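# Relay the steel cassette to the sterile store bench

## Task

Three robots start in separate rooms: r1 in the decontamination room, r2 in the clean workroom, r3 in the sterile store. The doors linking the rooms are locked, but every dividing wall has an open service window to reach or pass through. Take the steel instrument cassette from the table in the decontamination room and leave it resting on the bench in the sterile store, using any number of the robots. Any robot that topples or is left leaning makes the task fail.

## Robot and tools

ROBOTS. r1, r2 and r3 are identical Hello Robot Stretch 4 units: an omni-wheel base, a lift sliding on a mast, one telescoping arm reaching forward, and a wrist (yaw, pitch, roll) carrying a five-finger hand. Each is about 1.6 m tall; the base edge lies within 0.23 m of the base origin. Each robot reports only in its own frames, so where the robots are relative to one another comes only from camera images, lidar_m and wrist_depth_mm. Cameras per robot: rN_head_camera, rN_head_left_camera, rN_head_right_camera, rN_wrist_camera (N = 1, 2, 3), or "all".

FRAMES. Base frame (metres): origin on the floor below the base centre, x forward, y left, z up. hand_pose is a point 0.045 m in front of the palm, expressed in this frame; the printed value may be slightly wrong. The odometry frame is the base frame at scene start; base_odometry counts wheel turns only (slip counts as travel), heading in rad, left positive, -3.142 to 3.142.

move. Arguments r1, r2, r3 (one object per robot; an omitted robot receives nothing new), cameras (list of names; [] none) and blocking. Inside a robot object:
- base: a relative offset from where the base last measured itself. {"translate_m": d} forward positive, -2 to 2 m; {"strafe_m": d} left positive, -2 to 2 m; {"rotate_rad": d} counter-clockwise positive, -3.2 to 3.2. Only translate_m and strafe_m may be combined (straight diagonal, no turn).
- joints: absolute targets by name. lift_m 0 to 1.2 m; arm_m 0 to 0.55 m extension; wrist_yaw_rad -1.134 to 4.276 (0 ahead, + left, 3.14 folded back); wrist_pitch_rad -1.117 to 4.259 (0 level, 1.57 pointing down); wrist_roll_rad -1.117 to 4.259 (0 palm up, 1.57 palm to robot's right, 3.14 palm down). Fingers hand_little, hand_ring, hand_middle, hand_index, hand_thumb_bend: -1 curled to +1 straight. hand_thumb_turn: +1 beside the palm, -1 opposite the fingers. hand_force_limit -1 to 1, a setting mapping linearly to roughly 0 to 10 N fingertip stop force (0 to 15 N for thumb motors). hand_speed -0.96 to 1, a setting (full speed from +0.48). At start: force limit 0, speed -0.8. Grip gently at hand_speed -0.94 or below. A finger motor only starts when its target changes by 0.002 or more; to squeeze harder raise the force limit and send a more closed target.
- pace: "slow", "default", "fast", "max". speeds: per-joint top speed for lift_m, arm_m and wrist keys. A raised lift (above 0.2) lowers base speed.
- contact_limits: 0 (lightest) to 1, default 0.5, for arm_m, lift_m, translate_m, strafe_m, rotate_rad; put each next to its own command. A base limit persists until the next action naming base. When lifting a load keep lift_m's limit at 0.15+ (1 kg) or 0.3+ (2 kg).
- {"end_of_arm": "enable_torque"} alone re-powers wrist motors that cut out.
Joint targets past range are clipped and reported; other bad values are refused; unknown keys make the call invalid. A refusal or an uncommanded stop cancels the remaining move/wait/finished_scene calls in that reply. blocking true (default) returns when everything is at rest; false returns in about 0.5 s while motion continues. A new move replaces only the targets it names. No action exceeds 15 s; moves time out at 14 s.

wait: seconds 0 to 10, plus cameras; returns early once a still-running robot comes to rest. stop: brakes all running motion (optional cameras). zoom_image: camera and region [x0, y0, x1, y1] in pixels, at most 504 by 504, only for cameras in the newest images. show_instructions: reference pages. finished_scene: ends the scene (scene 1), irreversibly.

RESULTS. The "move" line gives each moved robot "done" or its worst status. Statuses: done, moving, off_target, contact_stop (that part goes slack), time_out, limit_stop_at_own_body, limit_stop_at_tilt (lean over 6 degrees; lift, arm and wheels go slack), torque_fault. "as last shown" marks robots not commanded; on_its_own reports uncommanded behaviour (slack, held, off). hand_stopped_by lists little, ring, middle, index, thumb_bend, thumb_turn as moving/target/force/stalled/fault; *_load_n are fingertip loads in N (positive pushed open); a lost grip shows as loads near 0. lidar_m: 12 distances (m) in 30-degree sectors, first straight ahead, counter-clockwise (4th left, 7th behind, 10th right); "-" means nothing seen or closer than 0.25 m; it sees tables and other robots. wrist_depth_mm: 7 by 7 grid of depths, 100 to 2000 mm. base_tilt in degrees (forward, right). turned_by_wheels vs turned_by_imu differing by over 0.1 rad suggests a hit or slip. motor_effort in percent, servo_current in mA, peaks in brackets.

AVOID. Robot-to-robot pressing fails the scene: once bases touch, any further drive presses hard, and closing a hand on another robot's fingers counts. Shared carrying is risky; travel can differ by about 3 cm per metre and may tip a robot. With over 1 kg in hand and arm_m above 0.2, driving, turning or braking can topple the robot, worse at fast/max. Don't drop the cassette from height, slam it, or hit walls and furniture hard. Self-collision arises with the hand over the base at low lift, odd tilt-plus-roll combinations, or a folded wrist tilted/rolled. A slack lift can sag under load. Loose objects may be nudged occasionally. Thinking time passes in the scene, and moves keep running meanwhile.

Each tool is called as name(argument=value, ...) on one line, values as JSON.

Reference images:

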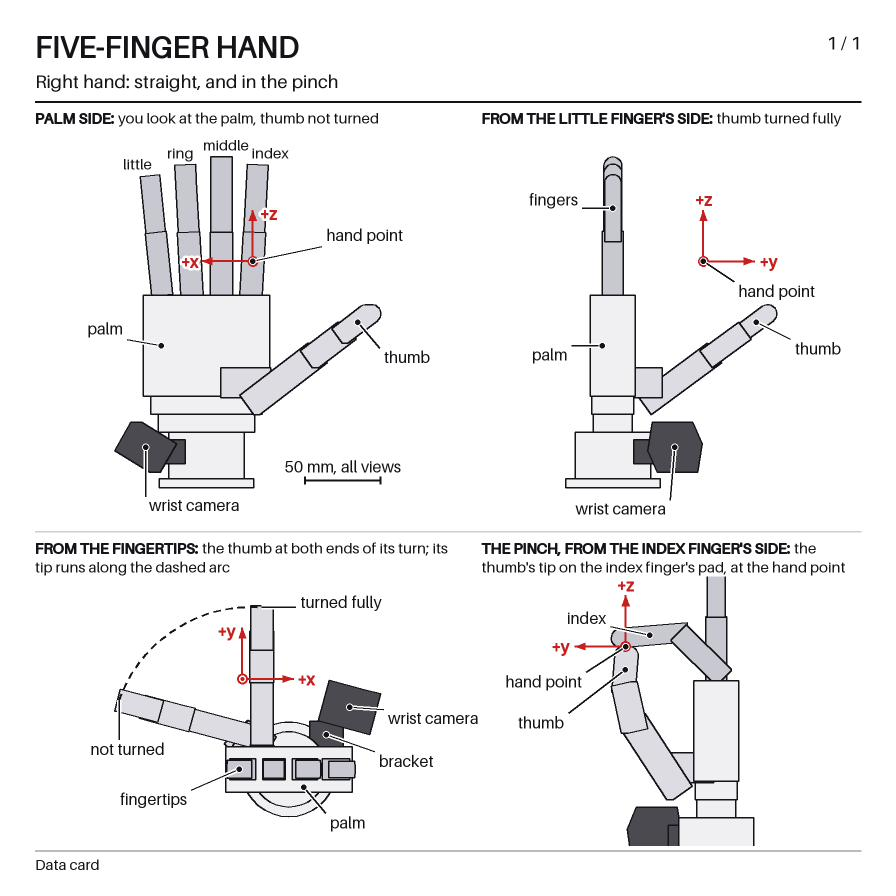

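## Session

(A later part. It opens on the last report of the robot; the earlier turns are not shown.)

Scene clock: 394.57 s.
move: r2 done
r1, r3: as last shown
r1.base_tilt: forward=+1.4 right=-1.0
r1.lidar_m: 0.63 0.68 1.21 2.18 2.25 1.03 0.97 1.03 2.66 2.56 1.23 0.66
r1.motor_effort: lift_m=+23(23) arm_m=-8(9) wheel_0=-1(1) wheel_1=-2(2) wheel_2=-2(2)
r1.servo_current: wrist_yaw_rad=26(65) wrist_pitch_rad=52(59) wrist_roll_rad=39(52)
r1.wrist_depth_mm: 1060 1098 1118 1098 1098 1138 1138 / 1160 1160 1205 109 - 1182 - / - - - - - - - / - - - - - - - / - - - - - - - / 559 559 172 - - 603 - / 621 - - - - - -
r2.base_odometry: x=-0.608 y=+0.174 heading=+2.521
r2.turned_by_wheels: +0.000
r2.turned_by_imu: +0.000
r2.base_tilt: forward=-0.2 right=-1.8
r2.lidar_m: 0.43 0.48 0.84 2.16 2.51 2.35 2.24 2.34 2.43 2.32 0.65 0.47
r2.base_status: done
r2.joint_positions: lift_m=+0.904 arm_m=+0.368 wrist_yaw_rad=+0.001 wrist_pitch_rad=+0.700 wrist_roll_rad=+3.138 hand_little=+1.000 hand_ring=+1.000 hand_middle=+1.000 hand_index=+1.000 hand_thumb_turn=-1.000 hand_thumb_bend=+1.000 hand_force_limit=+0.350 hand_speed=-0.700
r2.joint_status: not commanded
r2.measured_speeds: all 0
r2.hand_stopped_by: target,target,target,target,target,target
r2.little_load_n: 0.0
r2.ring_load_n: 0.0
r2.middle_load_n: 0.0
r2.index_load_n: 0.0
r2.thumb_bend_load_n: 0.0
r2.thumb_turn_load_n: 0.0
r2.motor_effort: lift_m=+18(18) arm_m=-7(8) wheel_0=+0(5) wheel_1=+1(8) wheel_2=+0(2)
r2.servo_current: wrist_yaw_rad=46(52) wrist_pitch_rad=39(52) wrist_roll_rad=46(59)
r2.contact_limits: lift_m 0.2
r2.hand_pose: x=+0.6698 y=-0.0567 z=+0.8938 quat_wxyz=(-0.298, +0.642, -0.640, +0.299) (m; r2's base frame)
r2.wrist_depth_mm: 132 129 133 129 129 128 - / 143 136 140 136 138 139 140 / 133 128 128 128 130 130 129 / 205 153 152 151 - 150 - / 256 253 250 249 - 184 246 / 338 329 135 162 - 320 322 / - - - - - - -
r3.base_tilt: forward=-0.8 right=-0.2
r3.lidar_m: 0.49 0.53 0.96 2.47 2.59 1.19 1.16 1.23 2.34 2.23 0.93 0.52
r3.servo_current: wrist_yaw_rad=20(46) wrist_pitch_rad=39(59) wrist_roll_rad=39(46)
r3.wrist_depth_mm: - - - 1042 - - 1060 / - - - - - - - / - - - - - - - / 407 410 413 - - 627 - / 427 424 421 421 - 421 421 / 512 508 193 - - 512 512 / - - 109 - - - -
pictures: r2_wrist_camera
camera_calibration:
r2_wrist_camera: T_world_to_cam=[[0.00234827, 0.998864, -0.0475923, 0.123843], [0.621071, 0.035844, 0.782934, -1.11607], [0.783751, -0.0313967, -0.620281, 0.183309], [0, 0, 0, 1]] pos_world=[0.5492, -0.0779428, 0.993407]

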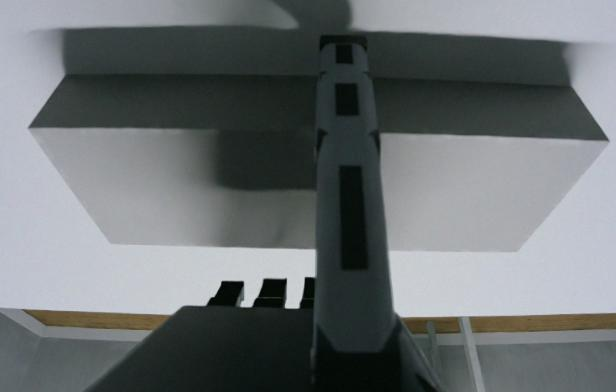

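move(r2={"joints": {"arm_m": 0.378, "hand_force_limit": -0.6, "hand_speed": -0.88}, "speeds": {"arm_m": 0.05}, "contact_limits": {"arm_m": 0.1}})

move(r2={"joints": {"hand_index": 0.1, "hand_middle": 0.1, "hand_ring": 0.1, "hand_little": 0.1}})

move(r2={"joints": {"hand_force_limit": 0.5, "hand_index": -0.2, "hand_middle": -0.1, "hand_ring": 0.0, "hand_thumb_bend": 0.3}})

move(r2={"joints": {"lift_m": 0.93}, "speeds": {"lift_m": 0.05}, "contact_limits": {"lift_m": 0.4}}, cameras=["r2_wrist_camera"])

Scene clock: 400.87 s.
move: r2 done
r1, r3: as last shown
r1.turned_by_imu: +0.001
r1.base_tilt: forward=+1.4 right=-1.2
r1.lidar_m: 0.64 0.66 1.20 2.16 2.26 1.05 0.99 1.01 2.67 2.55 1.19 0.67
r1.servo_current: wrist_yaw_rad=52(59) wrist_pitch_rad=39(65) wrist_roll_rad=39(59)
r1.wrist_depth_mm: 1078 1098 1118 1098 1118 1138 1138 / 1182 1160 1205 109 - 1205 - / - - - - - - - / - - - - - - - / - - - - - - - / 564 554 172 - - 603 - / 627 - - - - - -
r2.base_odometry: x=-0.608 y=+0.174 heading=+2.521
r2.turned_by_wheels: +0.000
r2.turned_by_imu: +0.001
r2.base_tilt: forward=-0.3 right=-1.8
r2.lidar_m: 0.42 0.48 0.84 2.11 2.52 2.35 2.24 2.35 2.44 2.33 0.65 0.45
r2.base_status: not commanded
r2.joint_positions: lift_m=+0.904 arm_m=+0.378 wrist_yaw_rad=+0.001 wrist_pitch_rad=+0.700 wrist_roll_rad=+3.138 hand_little=+1.000 hand_ring=+1.000 hand_middle=+1.000 hand_index=+1.000 hand_thumb_turn=-1.000 hand_thumb_bend=+1.000 hand_force_limit=-0.600 hand_speed=-0.880
r2.joint_status: all done
r2.measured_speeds: all 0
r2.hand_stopped_by: target,target,target,target,target,target
r2.little_load_n: 0.0
r2.ring_load_n: 0.0
r2.middle_load_n: 0.0
r2.index_load_n: 0.0
r2.thumb_bend_load_n: 0.0
r2.thumb_turn_load_n: 0.0
r2.motor_effort: lift_m=+18(18) arm_m=+8(15) wheel_0=+0(0) wheel_1=+0(1) wheel_2=+0(0)
r2.servo_current: wrist_yaw_rad=52(52) wrist_pitch_rad=46(46) wrist_roll_rad=46(59)
r2.contact_limits: arm_m 0.1; lift_m 0.2
r2.hand_pose: x=+0.6793 y=-0.0567 z=+0.8938 quat_wxyz=(-0.298, +0.642, -0.640, +0.299) (m; r2's base frame)
r2.wrist_depth_mm: 132 129 133 129 129 128 - / 124 124 125 121 130 127 - / 132 132 128 127 126 125 - / 206 153 152 151 - 150 - / 256 254 250 249 - 246 245 / - 329 135 162 - 320 322 / - - - - - - -
r3.base_tilt: forward=-0.7 right=-0.3
r3.lidar_m: 0.49 0.53 0.97 2.49 2.57 1.22 1.16 1.24 2.33 2.23 0.93 0.53
r3.servo_current: wrist_yaw_rad=39(52) wrist_pitch_rad=39(52) wrist_roll_rad=26(52)
r3.wrist_depth_mm: - - - 1042 - - 1060 / - - - - - - - / - - - - - - - / 407 413 413 - - 627 - / 424 421 421 427 - 421 424 / 512 508 194 - - 508 512 / - - 109 - - - -
pictures: none

Scene clock: 403.77 s.
move: r2 off_target
r1, r3: as last shown
r1.base_tilt: forward=+1.4 right=-1.0
r1.lidar_m: 0.63 0.68 1.20 2.17 2.26 1.05 0.98 0.99 2.67 2.57 1.22 0.66
r1.index_load_n: -0.5
r1.thumb_turn_load_n: -0.5
r1.motor_effort: lift_m=+23(23) arm_m=-8(9) wheel_0=+0(1) wheel_1=-2(2) wheel_2=-2(2)
r1.servo_current: wrist_yaw_rad=39(65) wrist_pitch_rad=52(72) wrist_roll_rad=39(52)
r1.wrist_depth_mm: 1078 1078 1118 1098 1098 1118 1138 / 1160 1182 1205 109 - 1205 - / - - - - - - - / - - - - - - - / - - - - - - - / 564 564 172 - - 591 - / 621 - - - - - -
r2.base_odometry: x=-0.608 y=+0.174 heading=+2.521
r2.turned_by_wheels: +0.000
r2.turned_by_imu: +0.001
r2.base_tilt: forward=-0.3 right=-1.7
r2.lidar_m: 0.45 0.46 0.83 2.14 2.51 2.36 2.24 2.37 2.42 2.31 0.67 0.47
r2.base_status: not commanded
r2.joint_positions: lift_m=+0.904 arm_m=+0.378 wrist_yaw_rad=+0.001 wrist_pitch_rad=+0.700 wrist_roll_rad=+3.138 hand_little=+0.199 hand_ring=+0.233 hand_middle=+0.343 hand_index=+0.266 hand_thumb_turn=-1.000 hand_thumb_bend=+1.000 hand_force_limit=-0.600 hand_speed=-0.880
r2.joint_status: hand_little off_target (ended at +0.199, target +0.100); hand_ring off_target (ended at +0.233, target +0.100); hand_middle off_target (ended at +0.343, target +0.100); hand_index off_target (ended at +0.266, target +0.100)
r2.measured_speeds: all 0
r2.hand_stopped_by: force,force,force,force,target,target
r2.little_load_n: 3.0
r2.ring_load_n: 3.5
r2.middle_load_n: 1.0
r2.index_load_n: 2.0
r2.thumb_bend_load_n: 1.0
r2.thumb_turn_load_n: 4.0
r2.motor_effort: lift_m=+18(19) arm_m=+8(8) wheel_0=+0(0) wheel_1=+1(1) wheel_2=+0(0)
r2.servo_current: wrist_yaw_rad=46(59) wrist_pitch_rad=33(46) wrist_roll_rad=46(72)
r2.contact_limits: arm_m 0.1; lift_m 0.2
r2.hand_pose: x=+0.6793 y=-0.0567 z=+0.8938 quat_wxyz=(-0.298, +0.642, -0.640, +0.299) (m; r2's base frame)
r2.wrist_depth_mm: 133 131 134 130 130 129 - / 121 121 121 119 128 125 - / 135 130 129 125 128 127 - / 208 160 154 154 - 152 - / 259 257 175 175 - 250 249 / - - 135 155 - 307 - / - - - - - - -
r3.base_tilt: forward=-0.8 right=-0.2
r3.lidar_m: 0.50 0.52 0.95 2.49 2.58 1.19 1.15 1.24 2.34 2.22 0.93 0.53
r3.little_load_n: -0.5
r3.servo_current: wrist_yaw_rad=59(59) wrist_pitch_rad=52(59) wrist_roll_rad=39(46)
r3.wrist_depth_mm: - - - 1042 - - 1060 / - - - - - - - / - - - - - - - / 407 410 415 - - 627 - / 430 421 421 421 - 421 424 / 508 508 194 - - 508 512 / - - 110 - - - -
pictures: none

Scene clock: 406.80 s.
move: r2 off_target
r1, r3: as last shown
r1.lidar_m: 0.64 0.66 1.20 2.16 2.28 1.01 0.97 0.98 2.68 2.55 1.21 0.67
r1.index_load_n: 0.0
r1.thumb_turn_load_n: 0.0
r1.motor_effort: lift_m=+23(23) arm_m=-8(9) wheel_0=-1(1) wheel_1=-2(2) wheel_2=-1(2)
r1.servo_current: wrist_yaw_rad=26(59) wrist_pitch_rad=46(78) wrist_roll_rad=52(52)
r1.wrist_depth_mm: 1078 1078 1118 1118 1098 1138 1118 / 1160 1160 1205 108 - 1205 - / - - - - - - - / - - - - - - - / - - - - - - - / 559 559 172 - - 597 - / 621 - - - - - -
r2.base_odometry: x=-0.608 y=+0.174 heading=+2.521
r2.turned_by_wheels: +0.000
r2.turned_by_imu: +0.001
r2.base_tilt: forward=-0.2 right=-1.7
r2.lidar_m: 0.43 0.47 0.85 2.17 2.51 2.34 2.24 2.35 2.45 2.33 0.65 0.47
r2.base_status: not commanded
r2.joint_positions: lift_m=+0.904 arm_m=+0.378 wrist_yaw_rad=+0.001 wrist_pitch_rad=+0.700 wrist_roll_rad=+3.138 hand_little=+0.198 hand_ring=+0.215 hand_middle=+0.237 hand_index=+0.247 hand_thumb_turn=-1.000 hand_thumb_bend=+0.982 hand_force_limit=+0.500 hand_speed=-0.880
r2.joint_status: hand_ring off_target (ended at +0.215, target +0.000); hand_middle off_target (ended at +0.237, target -0.100); hand_index off_target (ended at +0.247, target -0.200); hand_thumb_bend off_target (ended at +0.982, target +0.300); the others done
r2.measured_speeds: all 0
r2.hand_stopped_by: force,force,force,force,force,target
r2.little_load_n: 0.5
r2.ring_load_n: 9.5
r2.middle_load_n: 11.0
r2.index_load_n: 7.5
r2.thumb_bend_load_n: 12.5
r2.thumb_turn_load_n: 4.0
r2.motor_effort: lift_m=+18(19) arm_m=+7(8) wheel_0=+0(0) wheel_1=+1(1) wheel_2=+0(0)
r2.servo_current: wrist_yaw_rad=46(52) wrist_pitch_rad=39(52) wrist_roll_rad=52(65)
r2.contact_limits: arm_m 0.1; lift_m 0.2
r2.hand_pose: x=+0.6793 y=-0.0567 z=+0.8938 quat_wxyz=(-0.298, +0.642, -0.640, +0.299) (m; r2's base frame)
r2.wrist_depth_mm: 133 131 133 131 130 129 - / 118 120 121 118 124 125 - / 134 129 129 125 128 127 - / 209 160 154 153 - 152 - / 260 257 175 173 - 250 250 / - - 136 155 - 309 - / - - - - - - -
r3.base_tilt: forward=-0.8 right=-0.3
r3.lidar_m: 0.49 0.54 0.96 2.48 2.60 1.21 1.16 1.23 2.33 2.22 0.92 0.51
r3.little_load_n: 0.0
r3.thumb_bend_load_n: -0.5
r3.motor_effort: lift_m=+21(22) arm_m=+3(4) wheel_0=-1(1) wheel_1=-3(3) wheel_2=+1(1)
r3.servo_current: wrist_yaw_rad=13(59) wrist_pitch_rad=33(59) wrist_roll_rad=33(46)
r3.wrist_depth_mm: - - - 1042 - - 1078 / - - - - - - - / - - - - - - - / 407 410 413 - - 621 - / 424 421 424 424 - 424 424 / 517 508 193 - - 508 512 / - - 110 - - - -
pictures: none

Scene clock: 407.77 s.
move: r2 done
r1.base_odometry: x=-1.879 y=-0.207 heading=+2.063
r1.turned_by_wheels: +0.000
r1.turned_by_imu: +0.000
r1.base_tilt: forward=+1.4 right=-0.9
r1.lidar_m: 0.63 0.68 1.19 2.18 2.27 1.04 0.97 1.02 2.68 2.55 1.23 0.68
r1.base_status: not commanded
r1.joint_positions: lift_m=+1.000 arm_m=+0.001 wrist_yaw_rad=+0.001 wrist_pitch_rad=+0.702 wrist_roll_rad=+3.137 hand_little=+1.000 hand_ring=+1.000 hand_middle=+1.000 hand_index=+1.000 hand_thumb_turn=-1.000 hand_thumb_bend=+1.000 hand_force_limit=+0.300 hand_speed=-0.700
r1.joint_status: not commanded
r1.measured_speeds: all 0
r1.hand_stopped_by: target,target,target,target,target,target
r1.little_load_n: 0.0
r1.ring_load_n: 0.0
r1.middle_load_n: 0.0
r1.index_load_n: 0.0
r1.thumb_bend_load_n: 0.0
r1.thumb_turn_load_n: 0.0
r1.motor_effort: lift_m=+23(23) arm_m=-8(9) wheel_0=-1(1) wheel_1=-2(2) wheel_2=-2(2)
r1.servo_current: wrist_yaw_rad=39(52) wrist_pitch_rad=52(65) wrist_roll_rad=46(52)
r1.hand_pose: x=+0.3025 y=-0.0568 z=+0.9889 quat_wxyz=(-0.297, +0.643, -0.640, +0.298) (m; r1's base frame)
r1.wrist_depth_mm: 1078 1078 1118 1098 1118 1138 1118 / 1182 1182 1205 109 - 1205 - / - - - - - - - / - - - - - - - / - - - - - - - / 559 559 172 - - 597 - / 621 - - - - - -
r2.base_odometry: x=-0.608 y=+0.174 heading=+2.521
r2.turned_by_wheels: +0.000
r2.turned_by_imu: +0.000
r2.base_tilt: forward=-0.2 right=-1.8
r2.lidar_m: 0.42 0.48 0.84 2.15 2.53 2.34 2.26 2.35 2.43 2.31 0.67 0.44
r2.base_status: not commanded
r2.joint_positions: lift_m=+0.930 arm_m=+0.378 wrist_yaw_rad=+0.001 wrist_pitch_rad=+0.700 wrist_roll_rad=+3.138 hand_little=+0.198 hand_ring=+0.215 hand_middle=+0.237 hand_index=+0.247 hand_thumb_turn=-1.000 hand_thumb_bend=+0.982 hand_force_limit=+0.500 hand_speed=-0.880
r2.joint_status: all done
r2.measured_speeds: all 0
r2.hand_stopped_by: force,force,force,force,force,target
r2.little_load_n: 0.5
r2.ring_load_n: 9.0
r2.middle_load_n: 9.5
r2.index_load_n: 7.0
r2.thumb_bend_load_n: 12.5
r2.thumb_turn_load_n: 4.0
r2.motor_effort: lift_m=+26(29) arm_m=+7(7) wheel_0=+0(0) wheel_1=+0(1) wheel_2=+0(0)
r2.servo_current: wrist_yaw_rad=46(52) wrist_pitch_rad=39(52) wrist_roll_rad=39(65)
r2.contact_limits: arm_m 0.1; lift_m 0.4
r2.hand_pose: x=+0.6793 y=-0.0567 z=+0.9191 quat_wxyz=(-0.298, +0.642, -0.640, +0.299) (m; r2's base frame)
r2.wrist_depth_mm: 154 155 151 150 150 154 - / 120 120 121 118 123 124 - / 134 134 129 125 128 128 - / 248 160 154 153 - 152 158 / 309 304 175 173 - 287 286 / - - 136 155 - - - / - - - - - - -
r3.base_odometry: x=+2.025 y=+0.458 heading=+1.289
r3.turned_by_wheels: +0.000
r3.turned_by_imu: +0.000
r3.base_tilt: forward=-0.8 right=+0.0
r3.lidar_m: 0.49 0.53 0.96 2.48 2.58 1.21 1.17 1.24 2.35 2.21 0.91 0.54
r3.base_status: not commanded
r3.joint_positions: lift_m=+1.000 arm_m=+0.000 wrist_yaw_rad=+0.003 wrist_pitch_rad=+0.701 wrist_roll_rad=+3.137 hand_little=+1.000 hand_ring=+1.000 hand_middle=+1.000 hand_index=+1.000 hand_thumb_turn=-1.000 hand_thumb_bend=+1.000 hand_force_limit=+0.000 hand_speed=+0.200
r3.joint_status: not commanded
r3.measured_speeds: all 0
r3.hand_stopped_by: target,target,target,target,target,target
r3.little_load_n: 0.0
r3.ring_load_n: 0.0
r3.middle_load_n: 0.0
r3.index_load_n: 0.0
r3.thumb_bend_load_n: 0.0
r3.thumb_turn_load_n: 0.0
r3.motor_effort: lift_m=+22(22) arm_m=+4(4) wheel_0=-1(2) wheel_1=-3(3) wheel_2=+1(1)
r3.servo_current: wrist_yaw_rad=46(46) wrist_pitch_rad=52(59) wrist_roll_rad=39(46)
r3.hand_pose: x=+0.3014 y=-0.0565 z=+0.9890 quat_wxyz=(-0.298, +0.644, -0.639, +0.298) (m; r3's base frame)
r3.wrist_depth_mm: - - - 1060 - - 1078 / - - - - - - - / - - - - - - - / 410 413 415 - - 621 - / 427 421 424 424 - 424 424 / 517 512 195 - - 508 512 / - - 109 - - - -
pictures: r2_wrist_camera
camera_calibration:
r2_wrist_camera: T_world_to_cam=[[0.0023373, 0.998864, -0.0475915, 0.125035], [0.621291, 0.0358413, 0.78276, -1.14174], [0.783577, -0.0313977, -0.620501, 0.192019], [0, 0, 0, 1]] pos_world=[0.558599, -0.0779428, 1.01881]

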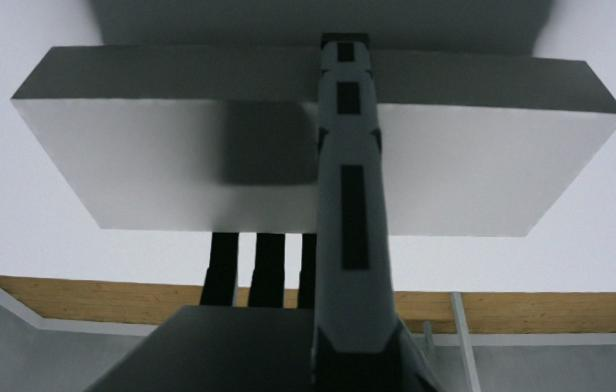

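move(r2={"joints": {"arm_m": 0.02, "lift_m": 0.99}, "speeds": {"arm_m": 0.2, "lift_m": 0.1}, "contact_limits": {"lift_m": 0.4}})

move(r2={"base": {"translate_m": -1.0}})

move(r2={"base": {"rotate_rad": 3.14}}, cameras=["r2_head_camera", "r2_wrist_camera", "r3_head_camera"])

Scene clock: 419.90 s.
move: r2 done
r1, r3: as last shown
r1.turned_by_imu: +0.002
r1.base_tilt: forward=+1.4 right=-1.1
r1.lidar_m: 0.64 0.66 1.19 2.17 2.27 1.04 0.97 1.02 2.66 2.56 1.20 0.66
r1.motor_effort: lift_m=+23(23) arm_m=-9(9) wheel_0=-1(1) wheel_1=-2(2) wheel_2=-2(2)
r1.servo_current: wrist_yaw_rad=39(65) wrist_pitch_rad=52(72) wrist_roll_rad=39(59)
r1.wrist_depth_mm: 1078 1098 1118 1118 1098 1118 1138 / 1160 1182 1205 109 - 1205 - / - - - - - - - / - - - - - - - / - - - - - - - / 559 559 172 - - 603 - / 621 - - - - - -
r2.base_odometry: x=-0.608 y=+0.174 heading=+2.521
r2.turned_by_wheels: +0.000
r2.turned_by_imu: +0.001
r2.base_tilt: forward=-0.3 right=-1.7
r2.lidar_m: 0.25 0.47 0.87 2.14 2.51 2.34 2.23 2.34 2.40 2.33 0.67 0.29
r2.base_status: not commanded
r2.joint_positions: lift_m=+0.990 arm_m=+0.020 wrist_yaw_rad=+0.001 wrist_pitch_rad=+0.700 wrist_roll_rad=+3.138 hand_little=+0.198 hand_ring=+0.215 hand_middle=+0.237 hand_index=+0.247 hand_thumb_turn=-1.000 hand_thumb_bend=+0.982 hand_force_limit=+0.500 hand_speed=-0.880
r2.joint_status: all done
r2.measured_speeds: all 0
r2.hand_stopped_by: force,force,force,force,force,target
r2.little_load_n: 0.5
r2.ring_load_n: 9.0
r2.middle_load_n: 9.5
r2.index_load_n: 7.0
r2.thumb_bend_load_n: 12.5
r2.thumb_turn_load_n: 4.0
r2.motor_effort: lift_m=+26(31) arm_m=-8(14) wheel_0=+0(0) wheel_1=+1(1) wheel_2=+0(0)
r2.servo_current: wrist_yaw_rad=46(52) wrist_pitch_rad=39(52) wrist_roll_rad=46(59)
r2.contact_limits: lift_m 0.4
r2.hand_pose: x=+0.3218 y=-0.0567 z=+0.9791 quat_wxyz=(-0.298, +0.642, -0.640, +0.299) (m; r2's base frame)
r2.wrist_depth_mm: - 778 - - - - - / 118 120 121 118 123 124 - / 129 133 129 125 128 127 - / 351 160 154 153 - 152 - / 439 430 175 173 - 407 424 / 544 564 136 155 - 525 517 / - - - - - - -
r3.base_tilt: forward=-0.7 right=-0.2
r3.lidar_m: 0.49 0.53 0.94 2.48 2.59 1.20 1.16 1.25 2.34 2.22 0.93 0.53
r3.servo_current: wrist_yaw_rad=33(52) wrist_pitch_rad=59(59) wrist_roll_rad=33(59)
r3.wrist_depth_mm: - - - 1042 - - 1060 / - - - - - - - / - - - - - - - / 407 413 415 - - 627 - / 427 421 424 421 - 424 424 / 517 508 194 - - 508 517 / - - 109 - - - -
pictures: none

Scene clock: 424.73 s.
move: r2 done
r1, r3: as last shown
r1.turned_by_imu: +0.001
r1.base_tilt: forward=+1.4 right=-1.0
r1.lidar_m: 0.63 0.67 1.19 2.17 2.27 1.04 0.96 1.02 2.67 2.55 1.22 0.67
r1.index_load_n: -0.5
r1.motor_effort: lift_m=+23(23) arm_m=-8(9) wheel_0=-1(1) wheel_1=-2(2) wheel_2=-2(2)
r1.servo_current: wrist_yaw_rad=65(65) wrist_pitch_rad=52(72) wrist_roll_rad=39(52)
r1.wrist_depth_mm: 1098 1098 1118 1098 1098 1138 1138 / 1160 1182 1205 109 - 1205 - / - - - - - - - / - - - - - - - / - - - - - - - / 559 559 172 - - 603 - / 621 - - - - - -
r2.base_odometry: x=+0.206 y=-0.408 heading=+2.521
r2.turned_by_wheels: +0.000
r2.turned_by_imu: +0.006
r2.base_tilt: forward=-0.3 right=-1.8
r2.lidar_m: 0.28 1.65 2.21 2.41 1.77 1.33 1.11 1.19 1.80 2.34 2.27 0.30
r2.base_status: done
r2.joint_positions: lift_m=+0.990 arm_m=+0.020 wrist_yaw_rad=+0.001 wrist_pitch_rad=+0.700 wrist_roll_rad=+3.138 hand_little=+0.198 hand_ring=+0.215 hand_middle=+0.237 hand_index=+0.247 hand_thumb_turn=-1.000 hand_thumb_bend=+0.982 hand_force_limit=+0.500 hand_speed=-0.880
r2.joint_status: not commanded
r2.measured_speeds: all 0
r2.hand_stopped_by: force,force,force,force,force,target
r2.little_load_n: 0.5
r2.ring_load_n: 9.0
r2.middle_load_n: 10.0
r2.index_load_n: 6.5
r2.thumb_bend_load_n: 12.5
r2.thumb_turn_load_n: 4.0
r2.motor_effort: lift_m=+26(26) arm_m=-8(8) wheel_0=+0(6) wheel_1=-1(8) wheel_2=-2(11)
r2.servo_current: wrist_yaw_rad=52(52) wrist_pitch_rad=46(52) wrist_roll_rad=46(72)
r2.contact_limits: lift_m 0.4
r2.hand_pose: x=+0.3218 y=-0.0567 z=+0.9791 quat_wxyz=(-0.298, +0.642, -0.640, +0.299) (m; r2's base frame)
r2.wrist_depth_mm: 1098 1098 1060 1060 1042 1078 1078 / 120 121 121 118 123 124 - / 134 133 129 125 128 128 - / 1618 160 153 153 - 152 - / - - 174 173 - - - / - - 135 155 - - - / - - - - - - -
r3.base_tilt: forward=-0.9 right=-0.3
r3.lidar_m: 0.50 0.54 0.94 2.48 2.60 1.21 1.15 1.24 2.34 2.22 0.91 0.53
r3.servo_current: wrist_yaw_rad=20(59) wrist_pitch_rad=52(65) wrist_roll_rad=33(46)
r3.wrist_depth_mm: - - - 1042 - - 1060 / - - - - - - - / - - - - - - - / 407 413 418 - - 627 - / 427 424 421 421 - 424 421 / 512 512 193 - - 508 508 / - - 109 - - - -
pictures: none

Scene clock: 427.93 s.
move: r2 done
r1, r3: as last shown
r1.base_tilt: forward=+1.2 right=-1.1
r1.lidar_m: 0.58 0.69 1.18 2.17 2.26 1.04 0.99 0.99 2.69 2.55 1.24 0.65
r1.index_load_n: 0.0
r1.motor_effort: lift_m=+23(23) arm_m=-9(9) wheel_0=-1(1) wheel_1=-2(2) wheel_2=-2(2)
r1.servo_current: wrist_yaw_rad=46(59) wrist_pitch_rad=33(72) wrist_roll_rad=39(59)
r1.wrist_depth_mm: 1078 1078 1118 1098 1118 1118 1118 / 1160 1182 1205 109 - 1182 - / - - - - - - - / - - - - - - - / - - - - - - - / 564 559 172 - - 603 - / 621 - - - - - -
r2.base_odometry: x=+0.206 y=-0.408 heading=-0.622
r2.turned_by_wheels: +3.140
r2.turned_by_imu: +3.118
r2.base_tilt: forward=-0.3 right=-1.8
r2.lidar_m: 0.26 1.10 1.74 2.33 2.33 1.51 1.45 1.64 2.18 2.41 1.86 0.30
r2.base_status: done
r2.joint_positions: lift_m=+0.990 arm_m=+0.020 wrist_yaw_rad=+0.001 wrist_pitch_rad=+0.700 wrist_roll_rad=+3.138 hand_little=+0.198 hand_ring=+0.215 hand_middle=+0.237 hand_index=+0.247 hand_thumb_turn=-1.000 hand_thumb_bend=+0.982 hand_force_limit=+0.500 hand_speed=-0.880
r2.joint_status: not commanded
r2.measured_speeds: all 0
r2.hand_stopped_by: force,force,force,force,force,target
r2.little_load_n: 0.5
r2.ring_load_n: 9.0
r2.middle_load_n: 10.0
r2.index_load_n: 6.5
r2.thumb_bend_load_n: 12.5
r2.thumb_turn_load_n: 4.0
r2.motor_effort: lift_m=+26(26) arm_m=-8(8) wheel_0=+1(7) wheel_1=+0(9) wheel_2=+1(8)
r2.servo_current: wrist_yaw_rad=39(52) wrist_pitch_rad=39(52) wrist_roll_rad=46(65)
r2.contact_limits: lift_m 0.4
r2.hand_pose: x=+0.3218 y=-0.0567 z=+0.9791 quat_wxyz=(-0.298, +0.642, -0.640, +0.299) (m; r2's base frame)
r2.wrist_depth_mm: 1098 1098 1078 1060 1042 1098 1060 / 120 120 121 118 123 125 - / 133 134 129 125 128 127 - / 1366 160 154 153 - 152 - / - - 173 173 - - - / - - 135 155 - - 1060 / - - - - - - 831
r3.base_tilt: forward=-0.7 right=-0.2
r3.lidar_m: 0.49 0.52 0.94 2.48 2.61 1.21 1.15 1.23 2.35 2.22 0.91 0.53
r3.ring_load_n: -0.5
r3.servo_current: wrist_yaw_rad=33(52) wrist_pitch_rad=39(65) wrist_roll_rad=39(52)
r3.wrist_depth_mm: - - - 1060 - - 1060 / - - - - - - - / - - - - - - - / 410 407 418 - - 627 - / 427 424 421 424 - 424 421 / 512 508 194 - - 504 508 / - - 110 - - - -
pictures: r2_head_camera, r2_wrist_camera, r3_head_camera
camera_calibration:
r2_wrist_camera: T_world_to_cam=[[0.0023373, 0.998864, -0.0475915, 0.128726], [0.621291, 0.0358413, 0.78276, -0.966657], [0.783577, -0.0313977, -0.620501, 0.509299], [0, 0, 0, 1]] pos_world=[0.201199, -0.0779428, 1.07881]

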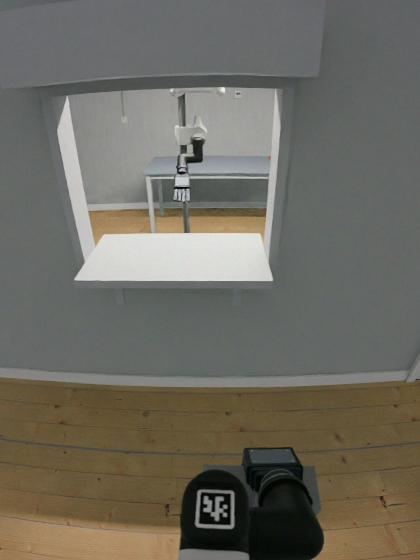

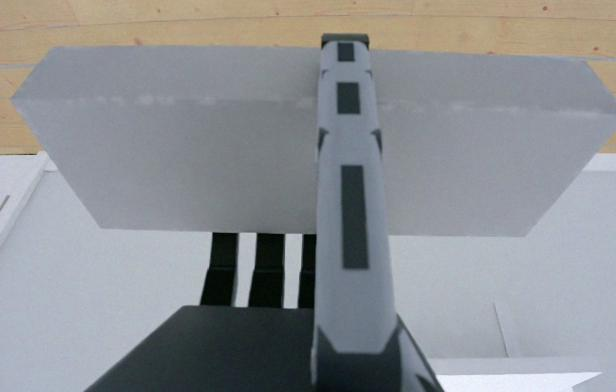

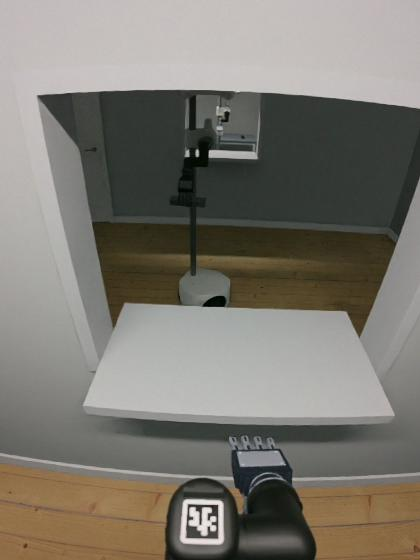

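move(r2={"base": {"translate_m": 0.72, "strafe_m": 0.28}}, cameras=["r2_head_camera", "r2_wrist_camera"])

Scene clock: 438.13 s.
move: r2 done
r1, r3: as last shown
r1.turned_by_imu: +0.002
r1.base_tilt: forward=+1.5 right=-1.0
r1.lidar_m: 0.62 0.68 1.19 2.17 2.27 1.03 0.97 1.01 2.66 2.56 1.22 0.67
r1.motor_effort: lift_m=+23(23) arm_m=-8(9) wheel_0=-1(1) wheel_1=-2(2) wheel_2=-2(2)
r1.servo_current: wrist_yaw_rad=33(59) wrist_pitch_rad=65(65) wrist_roll_rad=46(52)
r1.wrist_depth_mm: 1098 1078 1118 1098 1118 1138 1138 / 1160 1182 1205 109 - 1182 - / - - - - - - - / - - - - - - - / - - - - - - - / 559 559 172 - - 597 - / 621 - - - - - -
r2.base_odometry: x=+0.954 y=-0.600 heading=-0.622
r2.turned_by_wheels: +0.000
r2.turned_by_imu: -0.003
r2.base_tilt: forward=-0.2 right=-1.8
r2.lidar_m: 0.28 0.35 0.49 1.88 2.14 2.42 2.31 2.38 2.81 2.42 0.54 0.30
r2.base_status: done
r2.joint_positions: lift_m=+0.990 arm_m=+0.020 wrist_yaw_rad=+0.001 wrist_pitch_rad=+0.700 wrist_roll_rad=+3.138 hand_little=+0.198 hand_ring=+0.215 hand_middle=+0.237 hand_index=+0.247 hand_thumb_turn=-1.000 hand_thumb_bend=+0.982 hand_force_limit=+0.500 hand_speed=-0.880
r2.joint_status: not commanded
r2.measured_speeds: all 0
r2.hand_stopped_by: force,force,force,force,force,target
r2.little_load_n: 0.5
r2.ring_load_n: 9.5
r2.middle_load_n: 10.0
r2.index_load_n: 7.0
r2.thumb_bend_load_n: 12.5
r2.thumb_turn_load_n: 4.0
r2.motor_effort: lift_m=+25(26) arm_m=-8(8) wheel_0=+2(4) wheel_1=-1(10) wheel_2=+2(10)
r2.servo_current: wrist_yaw_rad=46(52) wrist_pitch_rad=39(59) wrist_roll_rad=52(65)
r2.contact_limits: lift_m 0.4
r2.hand_pose: x=+0.3218 y=-0.0567 z=+0.9792 quat_wxyz=(-0.298, +0.642, -0.640, +0.299) (m; r2's base frame)
r2.wrist_depth_mm: - - - - - - - / 118 121 121 118 123 124 - / 134 134 129 125 128 127 - / 351 160 154 153 - 152 - / 442 430 175 173 - 404 404 / 517 559 135 155 - 525 525 / - - - - - - -
r3.base_tilt: forward=-0.9 right=+0.0
r3.lidar_m: 0.50 0.54 0.94 2.47 2.61 1.21 1.16 1.25 2.34 2.24 0.91 0.53
r3.ring_load_n: 0.0
r3.servo_current: wrist_yaw_rad=39(52) wrist_pitch_rad=39(65) wrist_roll_rad=39(46)
r3.wrist_depth_mm: - - - 1042 - - 1060 / - - - - - - - / - - - - - - - / 407 410 415 - - 627 - / 424 427 421 421 - 421 424 / 517 512 194 - - 508 512 / - - 109 - - - -
pictures: r2_head_camera, r2_wrist_camera
camera_calibration:
r2_wrist_camera: T_world_to_cam=[[0.0023373, 0.998864, -0.0475915, 0.128726], [0.621291, 0.0358413, 0.78276, -0.966594], [0.783577, -0.0313977, -0.620501, 0.509378], [0, 0, 0, 1]] pos_world=[0.201099, -0.0779428, 1.07881]

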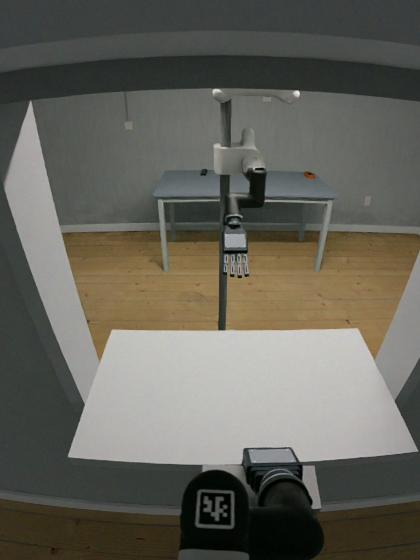

